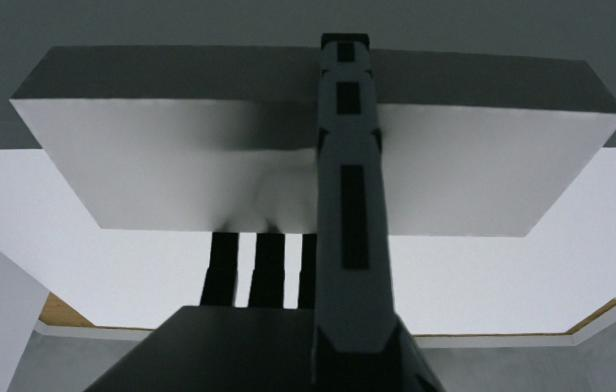

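move(r2={"joints": {"arm_m": 0.34}, "speeds": {"arm_m": 0.2}, "contact_limits": {"arm_m": 0.2}})

move(r2={"joints": {"lift_m": 0.912}, "speeds": {"lift_m": 0.06}, "contact_limits": {"lift_m": 0.1}}, cameras=["r2_wrist_camera"])

move(r2={"joints": {"lift_m": 0.905}, "speeds": {"lift_m": 0.03}, "contact_limits": {"lift_m": 0.0}}, cameras=["r2_wrist_camera", "r3_head_camera"])

Scene clock: 445.40 s.
move: r2 done
r1, r3: as last shown
r1.base_tilt: forward=+1.4 right=-1.0
r1.lidar_m: 0.61 0.68 1.18 2.18 2.28 1.03 0.98 0.98 2.69 2.52 1.21 0.66
r1.motor_effort: lift_m=+23(23) arm_m=-8(9) wheel_0=-1(1) wheel_1=-2(2) wheel_2=-1(2)
r1.servo_current: wrist_yaw_rad=46(72) wrist_pitch_rad=52(72) wrist_roll_rad=46(52)
r1.wrist_depth_mm: 1078 1098 1118 1098 1118 1138 1118 / 1160 1182 1229 108 - 1205 - / - - - - - - - / - - - - - - - / - - - - - - - / 564 559 172 - - 603 - / 621 - - - - - -
r2.base_odometry: x=+0.954 y=-0.600 heading=-0.622
r2.turned_by_wheels: +0.000
r2.turned_by_imu: +0.001
r2.base_tilt: forward=-0.2 right=-1.8
r2.lidar_m: 0.34 0.35 0.49 1.86 2.15 2.44 2.28 2.39 2.79 2.45 0.53 0.37
r2.base_status: not commanded
r2.joint_positions: lift_m=+0.990 arm_m=+0.340 wrist_yaw_rad=+0.001 wrist_pitch_rad=+0.700 wrist_roll_rad=+3.138 hand_little=+0.198 hand_ring=+0.215 hand_middle=+0.237 hand_index=+0.247 hand_thumb_turn=-1.000 hand_thumb_bend=+0.982 hand_force_limit=+0.500 hand_speed=-0.880
r2.joint_status: all done
r2.measured_speeds: all 0
r2.hand_stopped_by: force,force,force,force,force,target
r2.little_load_n: 0.5
r2.ring_load_n: 9.0
r2.middle_load_n: 10.0
r2.index_load_n: 6.5
r2.thumb_bend_load_n: 12.0
r2.thumb_turn_load_n: 4.0
r2.motor_effort: lift_m=+25(26) arm_m=+7(14) wheel_0=+2(2) wheel_1=-1(1) wheel_2=+1(2)
r2.servo_current: wrist_yaw_rad=52(52) wrist_pitch_rad=46(46) wrist_roll_rad=46(65)
r2.contact_limits: arm_m 0.2; lift_m 0.4
r2.hand_pose: x=+0.6412 y=-0.0567 z=+0.9792 quat_wxyz=(-0.298, +0.642, -0.640, +0.299) (m; r2's base frame)
r2.wrist_depth_mm: 217 217 211 210 208 214 213 / 118 120 121 118 123 124 - / 133 134 129 125 128 127 - / 347 160 154 153 - 152 - / - - 177 173 - 1921 - / - - 136 155 - - - / - - - - - - -
r3.base_tilt: forward=-0.7 right=-0.1
r3.lidar_m: 0.50 0.52 0.95 2.48 2.59 1.21 1.15 1.23 2.34 2.22 0.90 0.53
r3.thumb_bend_load_n: 0.5
r3.motor_effort: lift_m=+22(22) arm_m=+3(4) wheel_0=-1(2) wheel_1=-3(3) wheel_2=+1(1)
r3.servo_current: wrist_yaw_rad=39(46) wrist_pitch_rad=39(59) wrist_roll_rad=39(46)
r3.wrist_depth_mm: - - - 1060 - - 1060 / - - - - - - - / - - - - - - - / 407 410 413 - - 627 - / 424 424 424 421 - 421 421 / 517 508 193 - - 508 517 / - - 110 - - - -
pictures: none

Scene clock: 447.20 s.
move: r2 done
r1, r3: as last shown
r1.turned_by_imu: +0.001
r1.base_tilt: forward=+1.5 right=-1.1
r1.lidar_m: 0.61 0.68 1.20 2.17 2.27 1.04 0.98 0.99 2.69 2.55 1.23 0.65
r1.motor_effort: lift_m=+23(23) arm_m=-8(9) wheel_0=-1(1) wheel_1=-2(2) wheel_2=-2(2)
r1.servo_current: wrist_yaw_rad=26(52) wrist_pitch_rad=46(72) wrist_roll_rad=46(59)
r1.wrist_depth_mm: 1078 1098 1098 1098 1118 1138 1138 / 1182 1160 1205 109 - 1205 - / - - - - - - - / - - - - - - - / - - - - - - - / 564 564 172 - - 603 - / 621 - - - - - -
r2.base_odometry: x=+0.954 y=-0.600 heading=-0.622
r2.turned_by_wheels: +0.000
r2.turned_by_imu: +0.000
r2.base_tilt: forward=-0.2 right=-1.8
r2.lidar_m: 0.34 0.36 0.49 1.84 2.14 2.40 2.31 2.37 2.80 2.46 0.54 0.37
r2.base_status: not commanded
r2.joint_positions: lift_m=+0.912 arm_m=+0.340 wrist_yaw_rad=+0.001 wrist_pitch_rad=+0.700 wrist_roll_rad=+3.138 hand_little=+0.198 hand_ring=+0.215 hand_middle=+0.237 hand_index=+0.247 hand_thumb_turn=-1.000 hand_thumb_bend=+0.982 hand_force_limit=+0.500 hand_speed=-0.880
r2.joint_status: all done
r2.measured_speeds: all 0
r2.hand_stopped_by: force,force,force,force,force,target
r2.little_load_n: 0.5
r2.ring_load_n: 9.5
r2.middle_load_n: 10.0
r2.index_load_n: 7.0
r2.thumb_bend_load_n: 12.0
r2.thumb_turn_load_n: 4.0
r2.motor_effort: lift_m=+20(26) arm_m=+7(8) wheel_0=+2(2) wheel_1=+0(1) wheel_2=+2(2)
r2.servo_current: wrist_yaw_rad=39(52) wrist_pitch_rad=46(52) wrist_roll_rad=46(52)
r2.contact_limits: arm_m 0.2; lift_m 0.1
r2.hand_pose: x=+0.6412 y=-0.0567 z=+0.9016 quat_wxyz=(-0.298, +0.642, -0.640, +0.299) (m; r2's base frame)
r2.wrist_depth_mm: 137 137 134 134 135 134 - / 118 120 121 118 123 124 - / 133 134 129 125 128 128 - / 220 160 154 153 - 152 - / 276 270 175 173 - 253 252 / - - 136 155 - 310 - / - - - - - - -
r3.base_tilt: forward=-0.8 right=-0.1
r3.lidar_m: 0.50 0.53 0.94 2.47 2.58 1.20 1.16 1.25 2.33 2.23 0.92 0.52
r3.thumb_bend_load_n: 0.0
r3.motor_effort: lift_m=+22(22) arm_m=+4(4) wheel_0=+0(2) wheel_1=-3(3) wheel_2=+1(1)
r3.servo_current: wrist_yaw_rad=13(39) wrist_pitch_rad=33(52) wrist_roll_rad=33(46)
r3.wrist_depth_mm: - - - 1042 - - 1078 / - - - - - - - / - - - - - - - / 410 410 413 - - 621 - / 421 424 424 421 - 424 424 / 512 508 193 - - 508 512 / - - 110 - - - -
pictures: r2_wrist_camera
camera_calibration:
r2_wrist_camera: T_world_to_cam=[[0.0023373, 0.998864, -0.0475915, 0.124291], [0.621291, 0.0358413, 0.78276, -1.10443], [0.783577, -0.0313977, -0.620501, 0.210936], [0, 0, 0, 1]] pos_world=[0.520599, -0.0779428, 1.00131]

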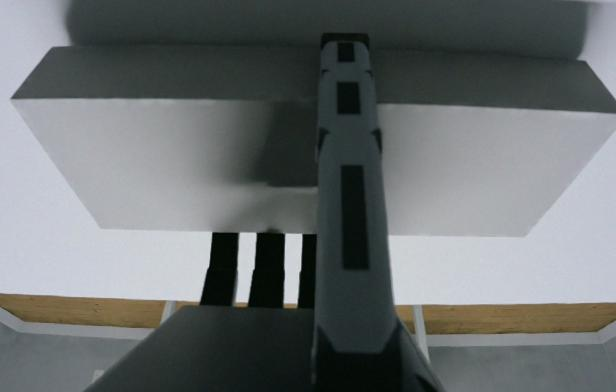

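Scene clock: 447.83 s.
move: r2 done
r1, r3: as last shown
r1.turned_by_imu: +0.000
r1.base_tilt: forward=+1.5 right=-1.0
r1.lidar_m: 0.63 0.65 1.18 2.18 2.25 1.02 0.97 1.01 2.67 2.54 1.23 0.68
r1.motor_effort: lift_m=+23(23) arm_m=-9(9) wheel_0=-1(2) wheel_1=-2(2) wheel_2=-2(2)
r1.servo_current: wrist_yaw_rad=39(59) wrist_pitch_rad=59(65) wrist_roll_rad=39(52)
r1.wrist_depth_mm: 1078 1098 1118 1098 1118 1138 1138 / 1160 1160 1205 109 - 1205 - / - - - - - - - / - - - - - - - / - - - - - - - / 559 559 172 - - 603 - / 621 - - - - - -
r2.base_odometry: x=+0.954 y=-0.600 heading=-0.622
r2.turned_by_wheels: +0.000
r2.turned_by_imu: +0.000
r2.base_tilt: forward=-0.3 right=-1.8
r2.lidar_m: 0.33 0.36 0.47 1.87 2.14 2.42 2.28 2.36 2.79 2.45 0.53 0.35
r2.base_status: not commanded
r2.joint_positions: lift_m=+0.905 arm_m=+0.340 wrist_yaw_rad=+0.001 wrist_pitch_rad=+0.700 wrist_roll_rad=+3.138 hand_little=+0.198 hand_ring=+0.215 hand_middle=+0.237 hand_index=+0.247 hand_thumb_turn=-1.000 hand_thumb_bend=+0.982 hand_force_limit=+0.500 hand_speed=-0.880
r2.joint_status: all done
r2.measured_speeds: all 0
r2.hand_stopped_by: force,force,force,force,force,target
r2.little_load_n: 0.0
r2.ring_load_n: 8.5
r2.middle_load_n: 9.0
r2.index_load_n: 6.5
r2.thumb_bend_load_n: 12.5
r2.thumb_turn_load_n: 4.0
r2.motor_effort: lift_m=+18(24) arm_m=+7(8) wheel_0=+2(2) wheel_1=+0(1) wheel_2=+2(2)
r2.servo_current: wrist_yaw_rad=52(52) wrist_pitch_rad=46(46) wrist_roll_rad=52(52)
r2.contact_limits: arm_m 0.2; lift_m 0
r2.hand_pose: x=+0.6412 y=-0.0567 z=+0.8948 quat_wxyz=(-0.298, +0.642, -0.640, +0.299) (m; r2's base frame)
r2.wrist_depth_mm: 133 132 131 128 130 130 - / 120 120 121 118 123 124 - / 134 129 129 125 128 127 - / 208 160 154 153 - 152 - / 259 257 175 173 - 250 250 / - - 135 155 - 309 - / - - - - - - -
r3.base_tilt: forward=-0.7 right=-0.2
r3.lidar_m: 0.49 0.53 0.95 2.49 2.61 1.20 1.15 1.23 2.34 2.24 0.93 0.52
r3.motor_effort: lift_m=+22(22) arm_m=+4(4) wheel_0=-1(1) wheel_1=-3(3) wheel_2=+1(1)
r3.servo_current: wrist_yaw_rad=26(59) wrist_pitch_rad=46(65) wrist_roll_rad=39(52)
r3.wrist_depth_mm: - - - 1042 - - 1042 / - - - - - - - / - - - - - - - / 407 410 413 - - 627 - / 424 424 421 424 - 421 424 / 517 512 193 - - 512 512 / - - 109 - - - -
pictures: r2_wrist_camera, r3_head_camera
camera_calibration:
r2_wrist_camera: T_world_to_cam=[[0.0023373, 0.998864, -0.0475915, 0.123968], [0.621291, 0.0358413, 0.78276, -1.09911], [0.783577, -0.0313977, -0.620501, 0.206717], [0, 0, 0, 1]] pos_world=[0.520599, -0.0779428, 0.994507]

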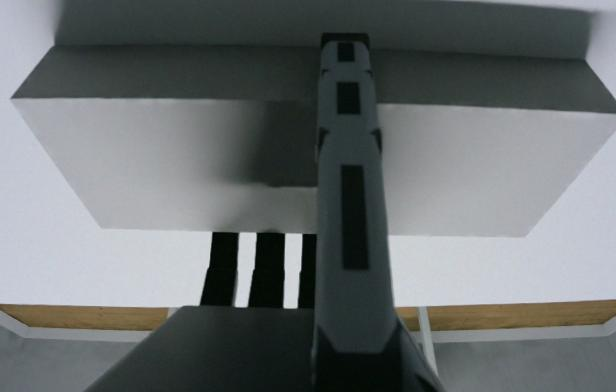

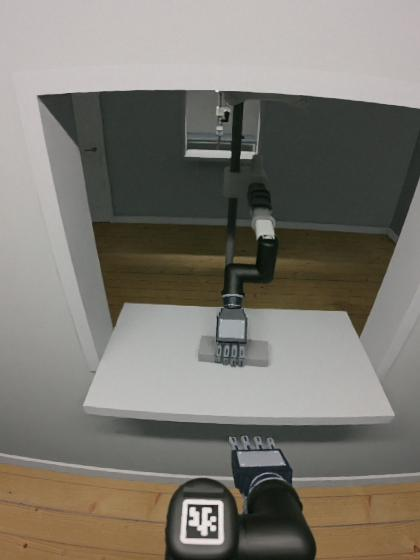

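move(r2={"joints": {"lift_m": 0.901}, "speeds": {"lift_m": 0.03}, "contact_limits": {"lift_m": 0.0}})

move(r2={"joints": {"lift_m": 0.903, "hand_speed": -0.7, "hand_index": 1.0, "hand_middle": 1.0, "hand_ring": 1.0, "hand_little": 1.0, "hand_thumb_bend": 1.0}})

move(r2={"joints": {"arm_m": 0.330}, "speeds": {"arm_m": 0.05}})

move(r2={"joints": {"lift_m": 1.0}})

move(r2={"joints": {"arm_m": 0.01}, "base": {"translate_m": -0.3}}, cameras=["r3_head_camera"])

zoom_image(camera="r3_head_camera", region=[160, 290, 320, 430])

Scene clock: 452.57 s.
move: r2 done
r1.base_odometry: x=-1.879 y=-0.207 heading=+2.063
r1.turned_by_wheels: +0.000
r1.turned_by_imu: +0.001
r1.base_tilt: forward=+1.4 right=-1.1
r1.lidar_m: 0.62 0.67 1.20 2.17 2.27 1.05 0.97 1.02 2.69 2.53 1.22 0.69
r1.base_status: not commanded
r1.joint_positions: lift_m=+1.000 arm_m=+0.001 wrist_yaw_rad=+0.001 wrist_pitch_rad=+0.702 wrist_roll_rad=+3.137 hand_little=+1.000 hand_ring=+1.000 hand_middle=+1.000 hand_index=+1.000 hand_thumb_turn=-1.000 hand_thumb_bend=+1.000 hand_force_limit=+0.300 hand_speed=-0.700
r1.joint_status: not commanded
r1.measured_speeds: all 0
r1.hand_stopped_by: target,target,target,target,target,target
r1.little_load_n: 0.0
r1.ring_load_n: 0.0
r1.middle_load_n: 0.0
r1.index_load_n: 0.0
r1.thumb_bend_load_n: 0.0
r1.thumb_turn_load_n: 0.0
r1.motor_effort: lift_m=+23(23) arm_m=-8(9) wheel_0=-1(1) wheel_1=-2(2) wheel_2=-2(2)
r1.servo_current: wrist_yaw_rad=39(59) wrist_pitch_rad=59(65) wrist_roll_rad=46(52)
r1.hand_pose: x=+0.3025 y=-0.0568 z=+0.9889 quat_wxyz=(-0.297, +0.643, -0.640, +0.298) (m; r1's base frame)
r1.wrist_depth_mm: 1078 1098 1098 1098 1118 1138 1118 / 1160 1182 1205 109 - 1205 - / - - - - - - - / - - - - - - - / - - - - - - - / 564 559 172 - - 609 - / 621 - - - - - -
r2.base_odometry: x=+0.954 y=-0.600 heading=-0.622
r2.turned_by_wheels: +0.000
r2.turned_by_imu: +0.001
r2.base_tilt: forward=-0.3 right=-1.8
r2.lidar_m: 0.33 0.35 0.47 1.87 2.16 2.43 2.30 2.39 2.83 2.45 0.53 0.37
r2.base_status: not commanded
r2.joint_positions: lift_m=+0.902 arm_m=+0.340 wrist_yaw_rad=+0.001 wrist_pitch_rad=+0.700 wrist_roll_rad=+3.138 hand_little=+0.198 hand_ring=+0.215 hand_middle=+0.237 hand_index=+0.247 hand_thumb_turn=-1.000 hand_thumb_bend=+0.982 hand_force_limit=+0.500 hand_speed=-0.880
r2.joint_status: all done
r2.measured_speeds: all 0
r2.hand_stopped_by: force,force,force,force,force,target
r2.little_load_n: 0.0
r2.ring_load_n: 8.0
r2.middle_load_n: 7.5
r2.index_load_n: 5.5
r2.thumb_bend_load_n: 13.0
r2.thumb_turn_load_n: 4.0
r2.motor_effort: lift_m=+13(16) arm_m=+7(8) wheel_0=+3(3) wheel_1=+1(1) wheel_2=+1(2)
r2.servo_current: wrist_yaw_rad=46(46) wrist_pitch_rad=33(46) wrist_roll_rad=39(65)
r2.contact_limits: arm_m 0.2; lift_m 0
r2.hand_pose: x=+0.6413 y=-0.0567 z=+0.8912 quat_wxyz=(-0.298, +0.642, -0.640, +0.299) (m; r2's base frame)
r2.wrist_depth_mm: 132 132 130 127 129 129 - / 120 120 121 118 123 124 - / 134 129 129 125 128 127 - / 208 160 154 153 - 152 - / 259 257 175 173 - 250 250 / - - 136 155 - 309 - / - - - - - - -
r3.base_odometry: x=+2.025 y=+0.458 heading=+1.289
r3.turned_by_wheels: +0.000
r3.turned_by_imu: +0.000
r3.base_tilt: forward=-0.8 right=-0.1
r3.lidar_m: 0.51 0.52 0.94 2.47 2.60 1.20 1.15 1.25 2.33 2.23 0.91 0.52
r3.base_status: not commanded
r3.joint_positions: lift_m=+1.000 arm_m=+0.000 wrist_yaw_rad=+0.003 wrist_pitch_rad=+0.701 wrist_roll_rad=+3.137 hand_little=+1.000 hand_ring=+1.000 hand_middle=+1.000 hand_index=+1.000 hand_thumb_turn=-1.000 hand_thumb_bend=+1.000 hand_force_limit=+0.000 hand_speed=+0.200
r3.joint_status: not commanded
r3.measured_speeds: all 0
r3.hand_stopped_by: target,target,target,target,target,target
r3.little_load_n: 0.0
r3.ring_load_n: 0.0
r3.middle_load_n: 0.0
r3.index_load_n: 0.0
r3.thumb_bend_load_n: 0.0
r3.thumb_turn_load_n: 0.0
r3.motor_effort: lift_m=+22(22) arm_m=+4(4) wheel_0=-1(1) wheel_1=-3(3) wheel_2=+1(1)
r3.servo_current: wrist_yaw_rad=39(39) wrist_pitch_rad=33(52) wrist_roll_rad=39(46)
r3.hand_pose: x=+0.3014 y=-0.0565 z=+0.9890 quat_wxyz=(-0.298, +0.644, -0.639, +0.298) (m; r3's base frame)
r3.wrist_depth_mm: - - - 1060 - - 1078 / - - - - - - - / - - - - - - - / 410 410 413 - - 621 - / 427 424 424 424 - 421 421 / 517 512 194 - - 508 508 / - - 109 - - - -
pictures: none

Scene clock: 454.00 s.
move: r2 done
r1, r3: as last shown
r1.turned_by_imu: +0.000
r1.base_tilt: forward=+1.3 right=-1.0
r1.lidar_m: 0.63 0.68 1.21 2.18 2.29 1.03 0.98 1.01 2.64 2.54 1.22 0.68
r1.motor_effort: lift_m=+23(23) arm_m=-8(9) wheel_0=+0(1) wheel_1=-2(2) wheel_2=-2(2)
r1.servo_current: wrist_yaw_rad=39(52) wrist_pitch_rad=52(65) wrist_roll_rad=39(52)
r1.wrist_depth_mm: 1078 1098 1098 1078 1098 1138 1118 / 1160 1160 1205 109 - 1182 - / - - - - - - - / - - - - - - - / - - - - - - - / 559 559 172 - - 603 - / 627 - - - - - -
r2.base_odometry: x=+0.954 y=-0.600 heading=-0.622
r2.turned_by_wheels: +0.000
r2.turned_by_imu: +0.000
r2.base_tilt: forward=-0.3 right=-1.8
r2.lidar_m: 0.34 0.36 0.49 1.87 2.15 2.42 2.29 2.37 2.81 2.44 0.54 0.38
r2.base_status: not commanded
r2.joint_positions: lift_m=+0.903 arm_m=+0.340 wrist_yaw_rad=+0.001 wrist_pitch_rad=+0.700 wrist_roll_rad=+3.138 hand_little=+1.000 hand_ring=+1.000 hand_middle=+1.000 hand_index=+1.000 hand_thumb_turn=-1.000 hand_thumb_bend=+1.000 hand_force_limit=+0.500 hand_speed=-0.700
r2.joint_status: all done
r2.measured_speeds: all 0
r2.hand_stopped_by: target,target,target,target,target,target
r2.little_load_n: 0.0
r2.ring_load_n: 0.0
r2.middle_load_n: 0.0
r2.index_load_n: 0.0
r2.thumb_bend_load_n: -0.5
r2.thumb_turn_load_n: -0.5
r2.motor_effort: lift_m=+20(21) arm_m=+7(8) wheel_0=+2(3) wheel_1=+1(1) wheel_2=+0(1)
r2.servo_current: wrist_yaw_rad=46(52) wrist_pitch_rad=39(52) wrist_roll_rad=39(59)
r2.contact_limits: arm_m 0.2
r2.hand_pose: x=+0.6412 y=-0.0567 z=+0.8926 quat_wxyz=(-0.298, +0.642, -0.640, +0.299) (m; r2's base frame)
r2.wrist_depth_mm: 132 132 129 126 125 130 - / 124 124 124 121 130 127 - / 133 132 128 128 126 125 - / 206 153 152 151 - 150 - / 255 253 251 249 - 247 246 / - 330 136 162 - 304 - / - - - - - - -
r3.base_tilt: forward=-0.7 right=-0.2
r3.lidar_m: 0.49 0.52 0.95 2.49 2.60 1.21 1.17 1.23 2.33 2.22 0.92 0.52
r3.middle_load_n: -0.5
r3.index_load_n: -0.5
r3.motor_effort: lift_m=+21(22) arm_m=+4(4) wheel_0=-1(2) wheel_1=-3(3) wheel_2=+1(1)
r3.servo_current: wrist_yaw_rad=33(46) wrist_pitch_rad=39(59) wrist_roll_rad=39(46)
r3.wrist_depth_mm: - - - 1060 - - 1042 / - - - - - - - / - - - - - - - / 407 410 415 - - 615 - / 424 421 424 424 - 421 424 / 512 508 194 - - 512 512 / - - 110 - - - -
pictures: none

Scene clock: 454.60 s.
move: r2 done
r1, r3: as last shown
r1.base_tilt: forward=+1.4 right=-1.0
r1.lidar_m: 0.62 0.68 1.20 2.17 2.27 1.02 0.99 1.03 2.66 2.55 1.21 0.68
r1.motor_effort: lift_m=+23(23) arm_m=-9(9) wheel_0=-1(1) wheel_1=-2(2) wheel_2=-2(2)
r1.servo_current: wrist_yaw_rad=46(46) wrist_pitch_rad=52(78) wrist_roll_rad=46(52)
r1.wrist_depth_mm: 1078 1078 1118 1098 1118 1138 1138 / 1182 1160 1205 109 - 1205 - / - - - - - - - / - - - - - - - / - - - - - - - / 559 559 172 - - 603 - / 621 - - - - - -
r2.base_odometry: x=+0.954 y=-0.600 heading=-0.622
r2.turned_by_wheels: +0.000
r2.turned_by_imu: +0.000
r2.base_tilt: forward=-0.3 right=-1.8
r2.lidar_m: 0.33 0.35 0.48 1.85 2.15 2.43 2.28 2.37 2.81 2.43 0.54 0.36
r2.base_status: not commanded
r2.joint_positions: lift_m=+0.903 arm_m=+0.330 wrist_yaw_rad=+0.001 wrist_pitch_rad=+0.700 wrist_roll_rad=+3.138 hand_little=+1.000 hand_ring=+1.000 hand_middle=+1.000 hand_index=+1.000 hand_thumb_turn=-1.000 hand_thumb_bend=+1.000 hand_force_limit=+0.500 hand_speed=-0.700
r2.joint_status: all done
r2.measured_speeds: all 0
r2.hand_stopped_by: target,target,target,target,target,target
r2.little_load_n: 0.0
r2.ring_load_n: 0.0
r2.middle_load_n: 0.0
r2.index_load_n: 0.0
r2.thumb_bend_load_n: 0.0
r2.thumb_turn_load_n: 0.0
r2.motor_effort: lift_m=+21(21) arm_m=-8(13) wheel_0=+2(2) wheel_1=+1(1) wheel_2=+0(0)
r2.servo_current: wrist_yaw_rad=46(52) wrist_pitch_rad=46(52) wrist_roll_rad=59(59)
r2.hand_pose: x=+0.6318 y=-0.0567 z=+0.8926 quat_wxyz=(-0.298, +0.642, -0.640, +0.299) (m; r2's base frame)
r2.wrist_depth_mm: 131 131 128 128 127 127 - / 142 138 139 138 137 140 139 / 131 128 128 126 129 128 - / 203 156 150 149 - 148 147 / 253 251 248 247 - 182 255 / 334 327 135 162 - 317 - / - - - - - - -
r3.base_tilt: forward=-0.8 right=-0.4
r3.lidar_m: 0.49 0.53 0.96 2.48 2.60 1.21 1.16 1.22 2.34 2.22 0.92 0.53
r3.middle_load_n: 0.0
r3.index_load_n: 0.0
r3.motor_effort: lift_m=+22(22) arm_m=+4(4) wheel_0=-2(2) wheel_1=-3(3) wheel_2=+1(1)
r3.servo_current: wrist_yaw_rad=39(46) wrist_pitch_rad=13(52) wrist_roll_rad=33(46)
r3.wrist_depth_mm: - - - 1060 - - 1060 / - - - - - - - / - - - - - - - / 407 413 413 - - 621 - / 427 424 424 421 - 421 421 / 512 508 194 - - 508 512 / - - 109 - - - -
pictures: none

Scene clock: 456.03 s.
move: r2 done
r1, r3: as last shown
r1.base_tilt: forward=+1.5 right=-1.1
r1.lidar_m: 0.63 0.67 1.20 2.17 2.27 1.03 0.97 1.00 2.66 2.54 1.24 0.67
r1.motor_effort: lift_m=+23(23) arm_m=-8(9) wheel_0=-1(1) wheel_1=-2(2) wheel_2=-2(2)
r1.servo_current: wrist_yaw_rad=39(59) wrist_pitch_rad=52(72) wrist_roll_rad=39(52)
r1.wrist_depth_mm: 1078 1098 1118 1098 1118 1138 1138 / 1182 1182 1205 109 - 1205 - / - - - - - - - / - - - - - - - / - - - - - - - / 559 559 172 - - 603 - / 627 - - - - - -
r2.base_odometry: x=+0.954 y=-0.600 heading=-0.622
r2.turned_by_wheels: +0.000
r2.turned_by_imu: +0.000
r2.base_tilt: forward=-0.2 right=-1.7
r2.lidar_m: 0.33 0.36 0.48 1.86 2.12 2.43 2.30 2.36 2.81 2.46 0.55 0.37
r2.base_status: not commanded
r2.joint_positions: lift_m=+1.000 arm_m=+0.330 wrist_yaw_rad=+0.001 wrist_pitch_rad=+0.700 wrist_roll_rad=+3.138 hand_little=+1.000 hand_ring=+1.000 hand_middle=+1.000 hand_index=+1.000 hand_thumb_turn=-1.000 hand_thumb_bend=+1.000 hand_force_limit=+0.500 hand_speed=-0.700
r2.joint_status: all done
r2.measured_speeds: all 0
r2.hand_stopped_by: target,target,target,target,target,target
r2.little_load_n: 0.0
r2.ring_load_n: 0.0
r2.middle_load_n: 0.0
r2.index_load_n: 0.0
r2.thumb_bend_load_n: 0.0
r2.thumb_turn_load_n: 0.0
r2.motor_effort: lift_m=+24(30) arm_m=-8(8) wheel_0=+2(2) wheel_1=+1(1) wheel_2=+0(0)
r2.servo_current: wrist_yaw_rad=46(52) wrist_pitch_rad=39(52) wrist_roll_rad=52(65)
r2.hand_pose: x=+0.6318 y=-0.0567 z=+0.9892 quat_wxyz=(-0.298, +0.642, -0.640, +0.299) (m; r2's base frame)
r2.wrist_depth_mm: 231 205 195 190 193 196 228 / 259 252 222 221 213 232 253 / 300 301 300 300 - 296 293 / 359 355 355 353 - 351 349 / - - - - - - - / - - 136 162 - - - / - - - - - - -
r3.base_tilt: forward=-0.6 right=+0.1
r3.lidar_m: 0.49 0.53 0.94 2.48 2.60 1.23 1.16 1.24 2.34 2.21 0.91 0.52
r3.motor_effort: lift_m=+22(22) arm_m=+3(4) wheel_0=-1(2) wheel_1=-3(3) wheel_2=+1(1)
r3.servo_current: wrist_yaw_rad=33(39) wrist_pitch_rad=33(65) wrist_roll_rad=46(46)
r3.wrist_depth_mm: - - - 1042 - - 1060 / - - - - - - - / - - - - - - - / 407 410 415 - - 627 - / 424 424 421 424 - 424 421 / 512 512 194 - - 508 512 / - - 109 - - - -
pictures: none

Scene clock: 458.53 s.
move: r2 done
r1, r3: as last shown
r1.turned_by_imu: +0.001
r1.base_tilt: forward=+1.3 right=-1.2
r1.lidar_m: 0.61 0.67 1.17 2.17 2.28 1.05 0.97 1.01 2.67 2.55 1.18 0.65
r1.servo_current: wrist_yaw_rad=33(59) wrist_pitch_rad=52(72) wrist_roll_rad=46(59)
r1.wrist_depth_mm: 1078 1098 1098 1098 1098 1118 1118 / 1160 1182 1205 109 - 1182 - / - - - - - - - / - - - - - - - / - - - - - - - / 559 559 172 - - 603 - / 621 - - - - - -
r2.base_odometry: x=+0.710 y=-0.425 heading=-0.622
r2.turned_by_wheels: +0.000
r2.turned_by_imu: +0.002
r2.base_tilt: forward=-0.2 right=-1.8
r2.lidar_m: 0.63 0.67 1.15 2.06 2.16 2.12 1.99 1.92 2.72 2.67 1.25 0.70
r2.base_status: done
r2.joint_positions: lift_m=+1.000 arm_m=+0.010 wrist_yaw_rad=+0.001 wrist_pitch_rad=+0.700 wrist_roll_rad=+3.138 hand_little=+1.000 hand_ring=+1.000 hand_middle=+1.000 hand_index=+1.000 hand_thumb_turn=-1.000 hand_thumb_bend=+1.000 hand_force_limit=+0.500 hand_speed=-0.700
r2.joint_status: all done
r2.measured_speeds: all 0
r2.hand_stopped_by: target,target,target,target,target,target
r2.little_load_n: 0.0
r2.ring_load_n: 0.0
r2.middle_load_n: 0.0
r2.index_load_n: 0.0
r2.thumb_bend_load_n: 0.0
r2.thumb_turn_load_n: 0.0
r2.motor_effort: lift_m=+24(25) arm_m=-8(16) wheel_0=-1(5) wheel_1=-1(7) wheel_2=-1(10)
r2.servo_current: wrist_yaw_rad=46(52) wrist_pitch_rad=33(52) wrist_roll_rad=39(72)
r2.hand_pose: x=+0.3118 y=-0.0567 z=+0.9893 quat_wxyz=(-0.298, +0.642, -0.640, +0.299) (m; r2's base frame)
r2.wrist_depth_mm: 1118 1118 1098 1078 1060 1098 1060 / - - - - - - - / - - - - - 917 - / - - - - - - - / - 569 759 - - - 723 / 609 591 135 162 - 530 554 / 627 683 - - - - -
r3.base_tilt: forward=-0.8 right=-0.2
r3.lidar_m: 0.49 0.52 0.96 2.49 2.60 1.20 1.16 1.24 2.35 2.23 0.90 0.52
r3.motor_effort: lift_m=+22(22) arm_m=+4(4) wheel_0=-1(1) wheel_1=-3(3) wheel_2=+1(1)
r3.servo_current: wrist_yaw_rad=33(46) wrist_pitch_rad=59(59) wrist_roll_rad=33(46)
r3.wrist_depth_mm: - - - 1042 - - 1060 / - - - - - - - / - - - - - - - / 410 413 415 - - 621 - / 424 424 421 424 - 424 427 / 512 504 194 - - 508 512 / - - 109 - - - -
pictures: r3_head_camera

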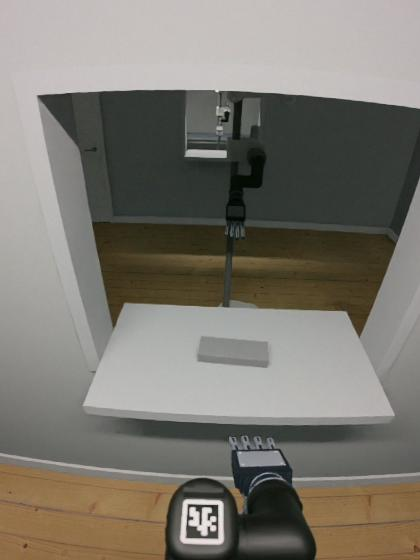

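Scaled by 3.150 from the camera's 420x560 image, which has a finer 600x800 frame.

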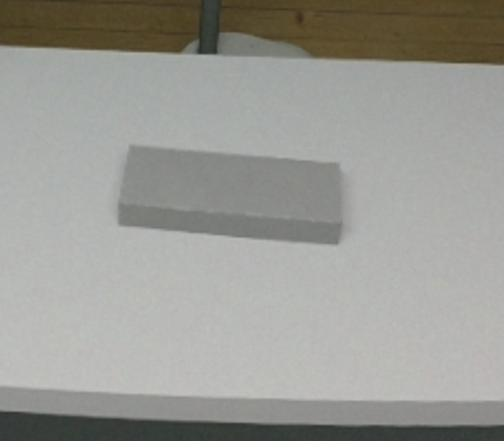

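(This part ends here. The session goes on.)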